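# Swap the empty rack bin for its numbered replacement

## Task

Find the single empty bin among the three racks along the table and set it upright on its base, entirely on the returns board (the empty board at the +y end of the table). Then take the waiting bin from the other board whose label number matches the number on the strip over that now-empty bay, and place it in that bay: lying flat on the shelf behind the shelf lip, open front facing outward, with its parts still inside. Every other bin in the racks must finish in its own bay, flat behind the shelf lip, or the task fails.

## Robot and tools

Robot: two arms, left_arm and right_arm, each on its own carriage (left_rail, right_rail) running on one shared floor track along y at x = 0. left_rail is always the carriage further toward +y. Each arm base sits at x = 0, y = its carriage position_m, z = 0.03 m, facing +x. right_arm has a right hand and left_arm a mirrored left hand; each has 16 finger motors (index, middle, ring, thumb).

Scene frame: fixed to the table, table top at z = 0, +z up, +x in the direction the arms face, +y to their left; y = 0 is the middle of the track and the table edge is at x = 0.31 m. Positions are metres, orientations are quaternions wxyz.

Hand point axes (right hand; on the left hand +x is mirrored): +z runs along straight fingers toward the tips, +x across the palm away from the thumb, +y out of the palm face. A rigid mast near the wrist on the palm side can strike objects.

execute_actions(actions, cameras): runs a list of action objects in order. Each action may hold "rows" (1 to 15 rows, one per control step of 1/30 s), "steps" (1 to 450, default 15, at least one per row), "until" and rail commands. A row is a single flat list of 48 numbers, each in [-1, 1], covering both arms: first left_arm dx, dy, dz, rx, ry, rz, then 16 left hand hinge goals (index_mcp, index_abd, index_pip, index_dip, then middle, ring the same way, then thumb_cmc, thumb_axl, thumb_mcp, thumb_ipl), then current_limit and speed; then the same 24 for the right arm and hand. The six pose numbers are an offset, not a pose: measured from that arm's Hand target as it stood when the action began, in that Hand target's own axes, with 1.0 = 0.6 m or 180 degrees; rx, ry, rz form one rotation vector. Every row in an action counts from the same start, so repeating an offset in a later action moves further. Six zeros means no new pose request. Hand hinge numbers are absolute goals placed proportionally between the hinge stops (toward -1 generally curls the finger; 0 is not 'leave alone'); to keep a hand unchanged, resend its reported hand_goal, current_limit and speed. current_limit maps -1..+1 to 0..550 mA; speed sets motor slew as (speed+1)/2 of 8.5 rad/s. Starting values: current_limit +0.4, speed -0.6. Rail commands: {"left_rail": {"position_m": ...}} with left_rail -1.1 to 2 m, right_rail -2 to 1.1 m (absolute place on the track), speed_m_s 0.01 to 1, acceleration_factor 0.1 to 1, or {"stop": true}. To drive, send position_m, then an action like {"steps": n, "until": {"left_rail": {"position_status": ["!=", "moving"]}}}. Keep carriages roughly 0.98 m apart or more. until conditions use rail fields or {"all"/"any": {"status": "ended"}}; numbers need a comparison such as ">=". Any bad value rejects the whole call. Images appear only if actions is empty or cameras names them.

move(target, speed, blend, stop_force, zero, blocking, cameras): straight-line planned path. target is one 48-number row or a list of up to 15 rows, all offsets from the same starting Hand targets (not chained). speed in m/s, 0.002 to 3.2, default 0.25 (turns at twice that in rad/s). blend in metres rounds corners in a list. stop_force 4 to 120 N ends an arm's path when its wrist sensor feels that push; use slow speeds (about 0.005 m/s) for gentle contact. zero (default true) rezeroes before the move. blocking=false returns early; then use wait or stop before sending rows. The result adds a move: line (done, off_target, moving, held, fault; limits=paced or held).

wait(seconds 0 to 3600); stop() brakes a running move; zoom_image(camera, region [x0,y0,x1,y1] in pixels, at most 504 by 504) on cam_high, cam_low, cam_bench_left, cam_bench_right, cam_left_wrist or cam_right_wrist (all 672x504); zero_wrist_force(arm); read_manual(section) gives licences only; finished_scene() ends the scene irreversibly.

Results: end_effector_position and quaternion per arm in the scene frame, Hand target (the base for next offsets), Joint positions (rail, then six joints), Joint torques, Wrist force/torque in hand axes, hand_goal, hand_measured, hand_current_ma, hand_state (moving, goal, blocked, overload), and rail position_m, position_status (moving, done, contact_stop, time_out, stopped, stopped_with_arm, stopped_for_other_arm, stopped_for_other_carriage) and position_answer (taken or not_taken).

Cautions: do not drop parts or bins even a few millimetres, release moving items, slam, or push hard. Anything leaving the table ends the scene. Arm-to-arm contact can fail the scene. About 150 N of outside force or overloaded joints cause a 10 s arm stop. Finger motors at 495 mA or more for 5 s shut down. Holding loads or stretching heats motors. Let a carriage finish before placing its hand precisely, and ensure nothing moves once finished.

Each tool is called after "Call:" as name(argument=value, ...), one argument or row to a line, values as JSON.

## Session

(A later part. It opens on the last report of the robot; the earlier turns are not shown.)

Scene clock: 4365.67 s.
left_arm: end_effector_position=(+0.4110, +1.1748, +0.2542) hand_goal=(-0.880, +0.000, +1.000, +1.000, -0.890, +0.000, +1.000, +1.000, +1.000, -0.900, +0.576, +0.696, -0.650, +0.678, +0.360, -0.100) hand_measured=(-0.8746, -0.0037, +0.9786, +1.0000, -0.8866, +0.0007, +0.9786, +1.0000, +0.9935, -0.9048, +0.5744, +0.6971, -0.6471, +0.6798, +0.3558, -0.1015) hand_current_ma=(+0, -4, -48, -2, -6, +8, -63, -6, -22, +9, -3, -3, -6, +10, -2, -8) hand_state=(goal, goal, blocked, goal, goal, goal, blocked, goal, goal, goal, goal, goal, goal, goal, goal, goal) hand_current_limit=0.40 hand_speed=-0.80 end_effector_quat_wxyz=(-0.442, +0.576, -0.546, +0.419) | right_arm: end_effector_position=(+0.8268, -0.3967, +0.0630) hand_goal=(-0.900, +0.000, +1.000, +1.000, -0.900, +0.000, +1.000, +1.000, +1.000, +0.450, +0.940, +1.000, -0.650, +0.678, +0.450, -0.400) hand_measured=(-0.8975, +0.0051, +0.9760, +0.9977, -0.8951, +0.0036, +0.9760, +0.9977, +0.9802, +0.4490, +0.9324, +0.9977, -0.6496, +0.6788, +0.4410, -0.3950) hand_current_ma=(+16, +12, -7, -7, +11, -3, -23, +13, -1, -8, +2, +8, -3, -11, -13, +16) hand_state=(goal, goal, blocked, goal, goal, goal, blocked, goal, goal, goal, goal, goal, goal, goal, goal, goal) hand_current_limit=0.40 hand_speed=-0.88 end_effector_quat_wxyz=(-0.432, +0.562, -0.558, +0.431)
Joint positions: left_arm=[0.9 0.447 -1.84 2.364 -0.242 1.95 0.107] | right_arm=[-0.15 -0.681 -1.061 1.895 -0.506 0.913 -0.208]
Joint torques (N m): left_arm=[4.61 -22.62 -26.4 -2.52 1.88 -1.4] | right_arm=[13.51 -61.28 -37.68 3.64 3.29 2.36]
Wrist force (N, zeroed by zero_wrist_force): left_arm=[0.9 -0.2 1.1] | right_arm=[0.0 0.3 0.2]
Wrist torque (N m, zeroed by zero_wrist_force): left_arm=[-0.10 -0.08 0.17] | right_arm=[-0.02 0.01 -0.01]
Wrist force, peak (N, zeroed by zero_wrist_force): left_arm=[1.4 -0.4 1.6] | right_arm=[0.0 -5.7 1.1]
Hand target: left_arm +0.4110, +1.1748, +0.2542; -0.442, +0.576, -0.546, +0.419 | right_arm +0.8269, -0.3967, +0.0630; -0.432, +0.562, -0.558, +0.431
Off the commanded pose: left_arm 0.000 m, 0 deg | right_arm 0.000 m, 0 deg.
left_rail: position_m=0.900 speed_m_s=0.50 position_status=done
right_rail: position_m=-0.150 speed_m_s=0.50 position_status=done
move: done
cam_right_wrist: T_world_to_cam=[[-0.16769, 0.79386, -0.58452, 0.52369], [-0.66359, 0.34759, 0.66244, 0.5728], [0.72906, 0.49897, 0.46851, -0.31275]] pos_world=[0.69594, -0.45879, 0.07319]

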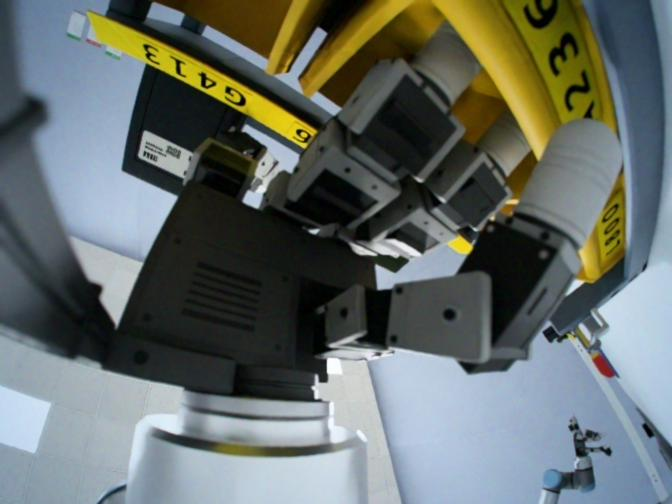

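Call:
move(
  target=[
    [0,0,0,0,0,0,-0.88,0,1,1,-0.89,0,1,1,1,-0.9,0.576,0.696,-0.65,0.678,0.36,-0.1,0.4,-0.8,0,-0.0644,-0.01727,0,0,0,-0.9,0,1,1,-0.9,0,1,1,1,0.45,0.94,1,-0.65,0.678,0.45,-0.4,0.4,-0.88],
  ],
  speed=0.025,
  stop_force=4,
  cameras=["cam_right_wrist"],
)

Call:
move(
  target=[
    [0,0,0,0,0,0,-0.88,0,1,1,-0.89,0,1,1,1,-0.9,0.576,0.696,-0.65,0.678,0.36,-0.1,0.4,-0.8,0,-0.1127,-0.0302,0,0,0,-0.9,0,1,1,-0.9,0,1,1,1,0.45,0.94,1,-0.65,0.678,0.45,-0.4,0.4,-0.88],
    [0,0,0,0,0,0,-0.88,0,1,1,-0.89,0,1,1,1,-0.9,0.576,0.696,-0.65,0.678,0.36,-0.1,0.4,-0.8,0,-0.115,-0.42,0,0,0,-0.9,0,1,1,-0.9,0,1,1,1,0.45,0.94,1,-0.65,0.678,0.45,-0.4,0.4,-0.88],
  ],
  speed=[0.08,0.2],
  blend=[0.01,0],
  cameras=["cam_high"],
)

Call:
zoom_image(
  camera="cam_high",
  region=[205, 350, 365, 504],
)

Scene clock: 4384.60 s.
left_arm: end_effector_position=(+0.4110, +1.1748, +0.2542) hand_goal=(-0.880, +0.000, +1.000, +1.000, -0.890, +0.000, +1.000, +1.000, +1.000, -0.900, +0.576, +0.696, -0.650, +0.678, +0.360, -0.100) hand_measured=(-0.8746, -0.0037, +0.9773, +1.0000, -0.8854, +0.0007, +0.9786, +0.9990, +0.9935, -0.9048, +0.5757, +0.6971, -0.6471, +0.6798, +0.3568, -0.1006) hand_current_ma=(-2, -9, -43, -5, -1, +13, -59, -9, -14, +4, -3, -2, -2, +10, -2, -12) hand_state=(goal, goal, blocked, goal, goal, goal, blocked, goal, goal, goal, goal, goal, goal, goal, goal, goal) hand_current_limit=0.40 hand_speed=-0.80 end_effector_quat_wxyz=(-0.442, +0.576, -0.546, +0.419) | right_arm: end_effector_position=(+0.8267, -0.3966, +0.1030) hand_goal=(-0.900, +0.000, +1.000, +1.000, -0.900, +0.000, +1.000, +1.000, +1.000, +0.450, +0.940, +1.000, -0.650, +0.678, +0.450, -0.400) hand_measured=(-0.8963, +0.0065, +0.9760, +0.9977, -0.8951, +0.0036, +0.9760, +0.9977, +0.9802, +0.4490, +0.9324, +0.9990, -0.6496, +0.6788, +0.4410, -0.3950) hand_current_ma=(+14, +14, -5, -9, +9, -1, -11, +7, -9, -12, +2, +13, -7, -6, +1, +9) hand_state=(goal, goal, blocked, goal, goal, goal, blocked, goal, goal, goal, goal, goal, goal, goal, goal, goal) hand_current_limit=0.40 hand_speed=-0.88 end_effector_quat_wxyz=(-0.432, +0.562, -0.558, +0.431)
Joint positions: left_arm=[0.9 0.447 -1.84 2.364 -0.242 1.95 0.107] | right_arm=[-0.15 -0.681 -1.11 1.88 -0.441 0.913 -0.208]
Joint torques (N m): left_arm=[3.71 -23.99 -26.46 -2.49 1.76 -1.39] | right_arm=[4.24 -82.98 -41.02 3.42 0.87 -1.04]
Wrist force (N, zeroed by zero_wrist_force): left_arm=[1.2 -0.4 1.4] | right_arm=[0.4 0.4 0.4]
Wrist torque (N m, zeroed by zero_wrist_force): left_arm=[-0.15 -0.11 0.21] | right_arm=[-0.01 -0.06 0.03]
Wrist force, peak (N, zeroed by zero_wrist_force): left_arm=[1.5 -0.5 1.4] | right_arm=[0.2 0.6 0.9]
Hand target: left_arm +0.4110, +1.1748, +0.2542; -0.442, +0.576, -0.546, +0.419 | right_arm +0.8267, -0.3966, +0.1030; -0.432, +0.562, -0.558, +0.431
Off the commanded pose: left_arm 0.000 m, 0 deg | right_arm 0.000 m, 0 deg.
left_rail: position_m=0.900 speed_m_s=0.50 position_status=done
right_rail: position_m=-0.150 speed_m_s=0.50 position_status=done
move: done
cam_right_wrist: T_world_to_cam=[[-0.16763, 0.7939, -0.58449, 0.54697], [-0.66357, 0.34761, 0.66246, 0.54626], [0.7291, 0.49889, 0.46854, -0.33161]] pos_world=[0.69594, -0.45869, 0.11319]

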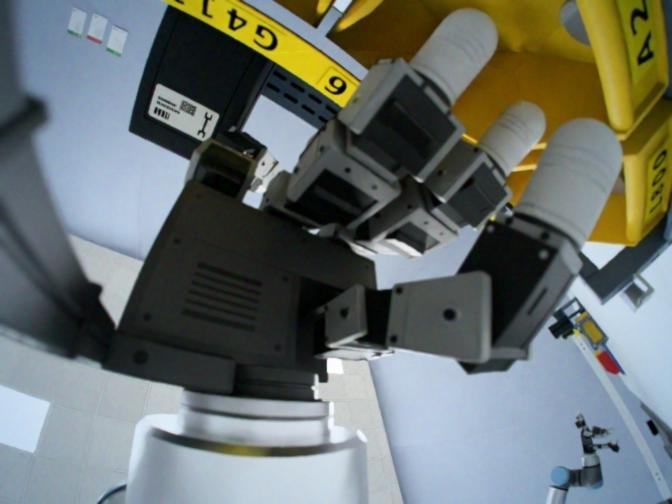

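Scene clock: 4387.30 s.
left_arm: end_effector_position=(+0.4110, +1.1748, +0.2542) hand_goal=(-0.880, +0.000, +1.000, +1.000, -0.890, +0.000, +1.000, +1.000, +1.000, -0.900, +0.576, +0.696, -0.650, +0.678, +0.360, -0.100) hand_measured=(-0.8758, -0.0037, +0.9786, +1.0000, -0.8866, +0.0007, +0.9786, +1.0000, +0.9935, -0.9048, +0.5757, +0.6971, -0.6471, +0.6788, +0.3558, -0.1006) hand_current_ma=(+9, -5, -55, +2, -7, +0, -61, -13, -20, +2, -2, -3, -6, +10, -4, -6) hand_state=(goal, goal, blocked, goal, goal, goal, blocked, goal, goal, goal, goal, goal, goal, goal, goal, goal) hand_current_limit=0.40 hand_speed=-0.80 end_effector_quat_wxyz=(-0.442, +0.576, -0.546, +0.419) | right_arm: end_effector_position=(+0.6008, -0.3973, +0.2341) hand_goal=(-0.900, +0.000, +1.000, +1.000, -0.900, +0.000, +1.000, +1.000, +1.000, +0.450, +0.940, +1.000, -0.650, +0.678, +0.450, -0.400) hand_measured=(-0.8951, +0.0051, +0.9760, +0.9977, -0.8951, +0.0036, +0.9760, +0.9990, +0.9814, +0.4490, +0.9311, +0.9977, -0.6496, +0.6798, +0.4410, -0.3950) hand_current_ma=(+15, +6, -9, -9, +9, -6, -24, +6, -4, -7, +7, +11, -1, -15, -3, +19) hand_state=(goal, goal, blocked, goal, goal, goal, blocked, goal, goal, goal, goal, goal, goal, goal, goal, goal) hand_current_limit=0.40 hand_speed=-0.88 end_effector_quat_wxyz=(-0.432, +0.562, -0.558, +0.431)
Joint positions: left_arm=[0.9 0.447 -1.84 2.364 -0.242 1.95 0.107] | right_arm=[-0.15 -0.993 -1.528 2.155 -0.175 0.623 -0.379]
Joint torques (N m): left_arm=[2.94 -22.67 -26.65 -2.63 1.68 -1.43] | right_arm=[-9.68 -48.98 -29.37 4.59 -3.87 -2.01]
Wrist force (N, zeroed by zero_wrist_force): left_arm=[0.6 -0.7 1.1] | right_arm=[0.1 0.3 0.5]
Wrist torque (N m, zeroed by zero_wrist_force): left_arm=[-0.16 -0.05 0.16] | right_arm=[-0.03 -0.01 0.14]
Wrist force, peak (N, zeroed by zero_wrist_force): left_arm=[1.1 -0.5 1.8] | right_arm=[0.3 -0.6 1.8]
Hand target: left_arm +0.4110, +1.1748, +0.2542; -0.442, +0.576, -0.546, +0.419 | right_arm +0.6007, -0.3973, +0.2341; -0.432, +0.562, -0.558, +0.431
Off the commanded pose: left_arm 0.000 m, 0 deg | right_arm 0.000 m, 0 deg.
left_rail: position_m=0.900 speed_m_s=0.50 position_status=done
right_rail: position_m=-0.150 speed_m_s=0.50 position_status=done
move: done

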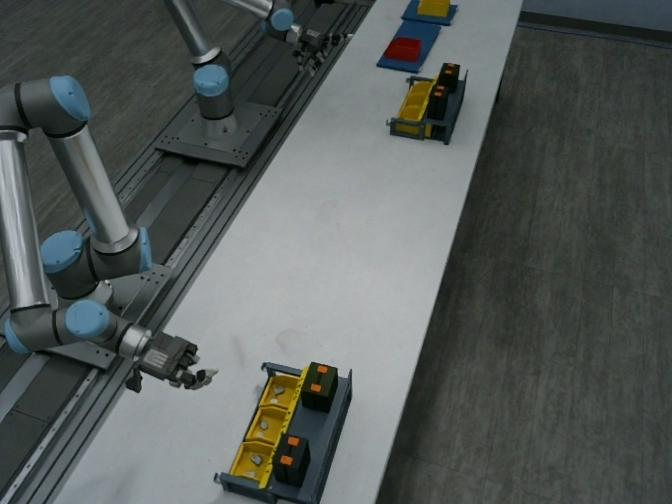

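Scaled by 3.150.

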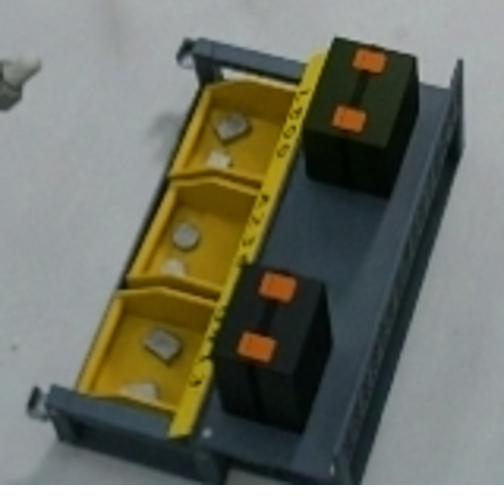

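Call:
execute_actions(
  actions=[],
  cameras=["cam_high","cam_bench_left","cam_bench_right","cam_low"],
)

Call:
zoom_image(
  camera="cam_bench_right",
  region=[230, 300, 360, 400],
)

Call:
zoom_image(
  camera="cam_high",
  region=[360, 0, 490, 150],
)

Scene clock: 4395.20 s.
left_arm: end_effector_position=(+0.4110, +1.1748, +0.2542) hand_goal=(-0.880, +0.000, +1.000, +1.000, -0.890, +0.000, +1.000, +1.000, +1.000, -0.900, +0.576, +0.696, -0.650, +0.678, +0.360, -0.100) hand_measured=(-0.8758, -0.0037, +0.9786, +1.0000, -0.8854, +0.0007, +0.9786, +1.0000, +0.9935, -0.9048, +0.5757, +0.6983, -0.6471, +0.6798, +0.3558, -0.1006) hand_current_ma=(+5, -10, -53, -3, -3, +7, -55, -3, -19, -4, -4, -6, -16, +5, -3, -9) hand_state=(goal, goal, blocked, goal, goal, goal, blocked, goal, goal, goal, goal, goal, goal, goal, goal, goal) hand_current_limit=0.40 hand_speed=-0.80 end_effector_quat_wxyz=(-0.442, +0.576, -0.546, +0.419) | right_arm: end_effector_position=(+0.6007, -0.3973, +0.2341) hand_goal=(-0.900, +0.000, +1.000, +1.000, -0.900, +0.000, +1.000, +1.000, +1.000, +0.450, +0.940, +1.000, -0.650, +0.678, +0.450, -0.400) hand_measured=(-0.8951, +0.0065, +0.9760, +0.9977, -0.8939, +0.0036, +0.9760, +0.9990, +0.9802, +0.4490, +0.9324, +0.9977, -0.6496, +0.6788, +0.4410, -0.3950) hand_current_ma=(+13, +11, -1, -7, +10, -1, -20, +5, -10, -6, +3, +7, -4, -16, -2, +15) hand_state=(goal, goal, blocked, goal, goal, goal, blocked, goal, goal, goal, goal, goal, goal, goal, goal, goal) hand_current_limit=0.40 hand_speed=-0.88 end_effector_quat_wxyz=(-0.432, +0.562, -0.558, +0.431)
Joint positions: left_arm=[0.9 0.447 -1.84 2.364 -0.242 1.95 0.107] | right_arm=[-0.15 -0.993 -1.528 2.155 -0.175 0.623 -0.38]
Joint velocities: within noise
Joint torques (N m): left_arm=[4.19 -23.15 -26.9 -2.62 1.67 -1.44] | right_arm=[-12.32 -48.83 -28.9 4.25 -3.86 -1.7]
Wrist force (N, zeroed by zero_wrist_force): left_arm=[1.3 -0.5 1.3] | right_arm=[0.1 0.3 0.9]
Wrist torque (N m, zeroed by zero_wrist_force): left_arm=[-0.16 -0.14 0.22] | right_arm=[-0.06 -0.02 0.14]
Wrist force, peak (N, zeroed by zero_wrist_force): left_arm=[1.2 -0.7 2.1] | right_arm=[0.4 0.2 1.2]
Hand target: left_arm +0.4110, +1.1748, +0.2542; -0.442, +0.576, -0.546, +0.419 | right_arm +0.6007, -0.3973, +0.2341; -0.432, +0.562, -0.558, +0.431
Off the commanded pose: left_arm 0.000 m, 0 deg | right_arm 0.000 m, 0 deg.
left_rail: position_m=0.900 speed_m_s=0.50 position_status=done
right_rail: position_m=-0.150 speed_m_s=0.50 position_status=done
Images, in order (width x height): cam_high 672x504, cam_low 672x504, cam_bench_left 672x504, cam_bench_right 672x504.

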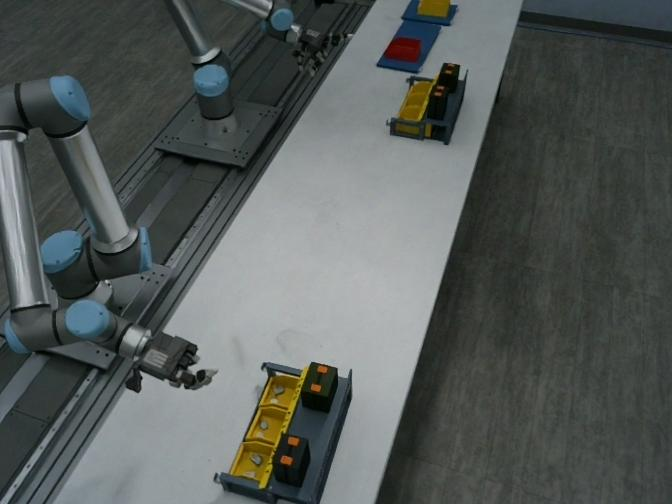

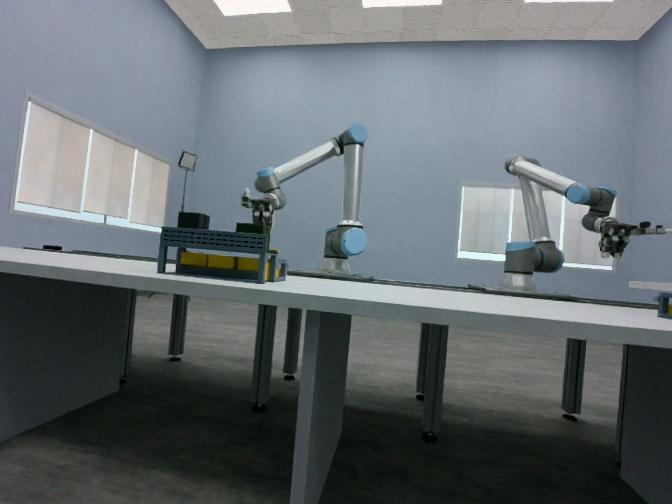

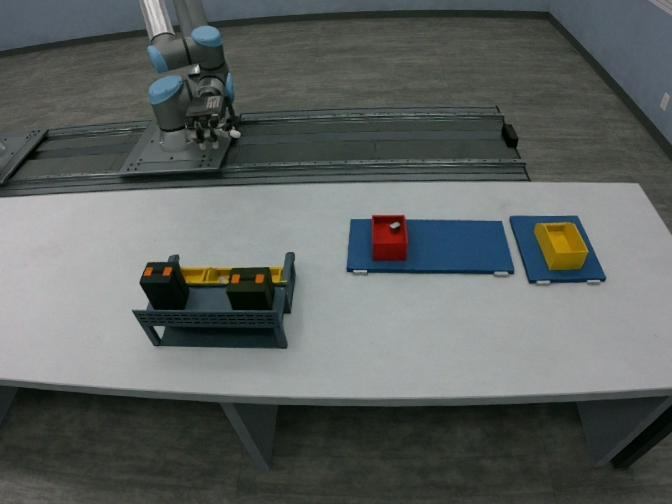

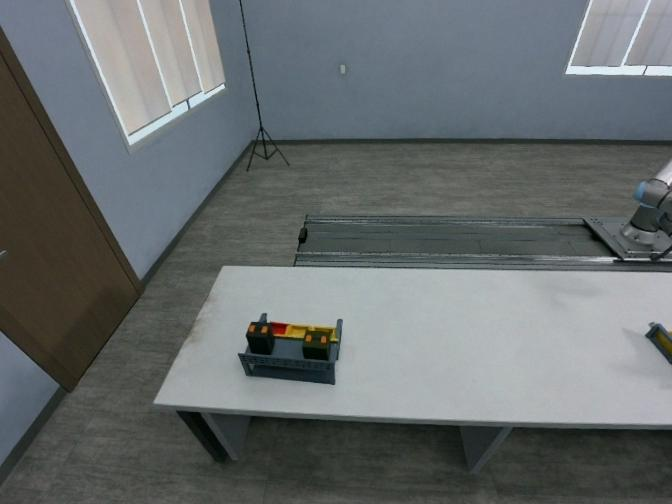

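Scaled by 3.877.

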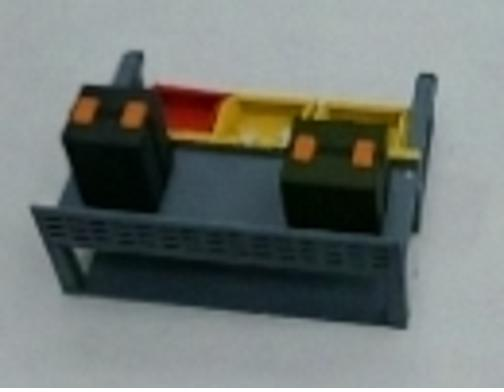

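Scaled by 3.360.

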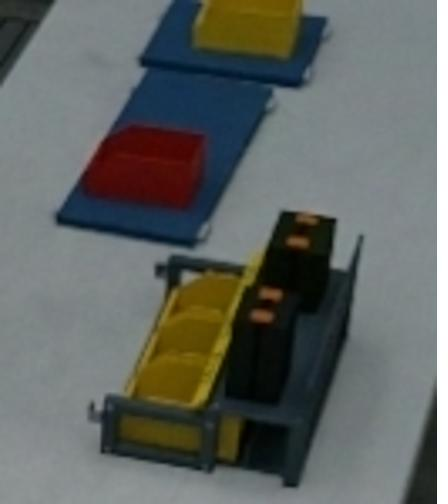

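Call:
finished_scene(
)

The scene is finished: the task was done.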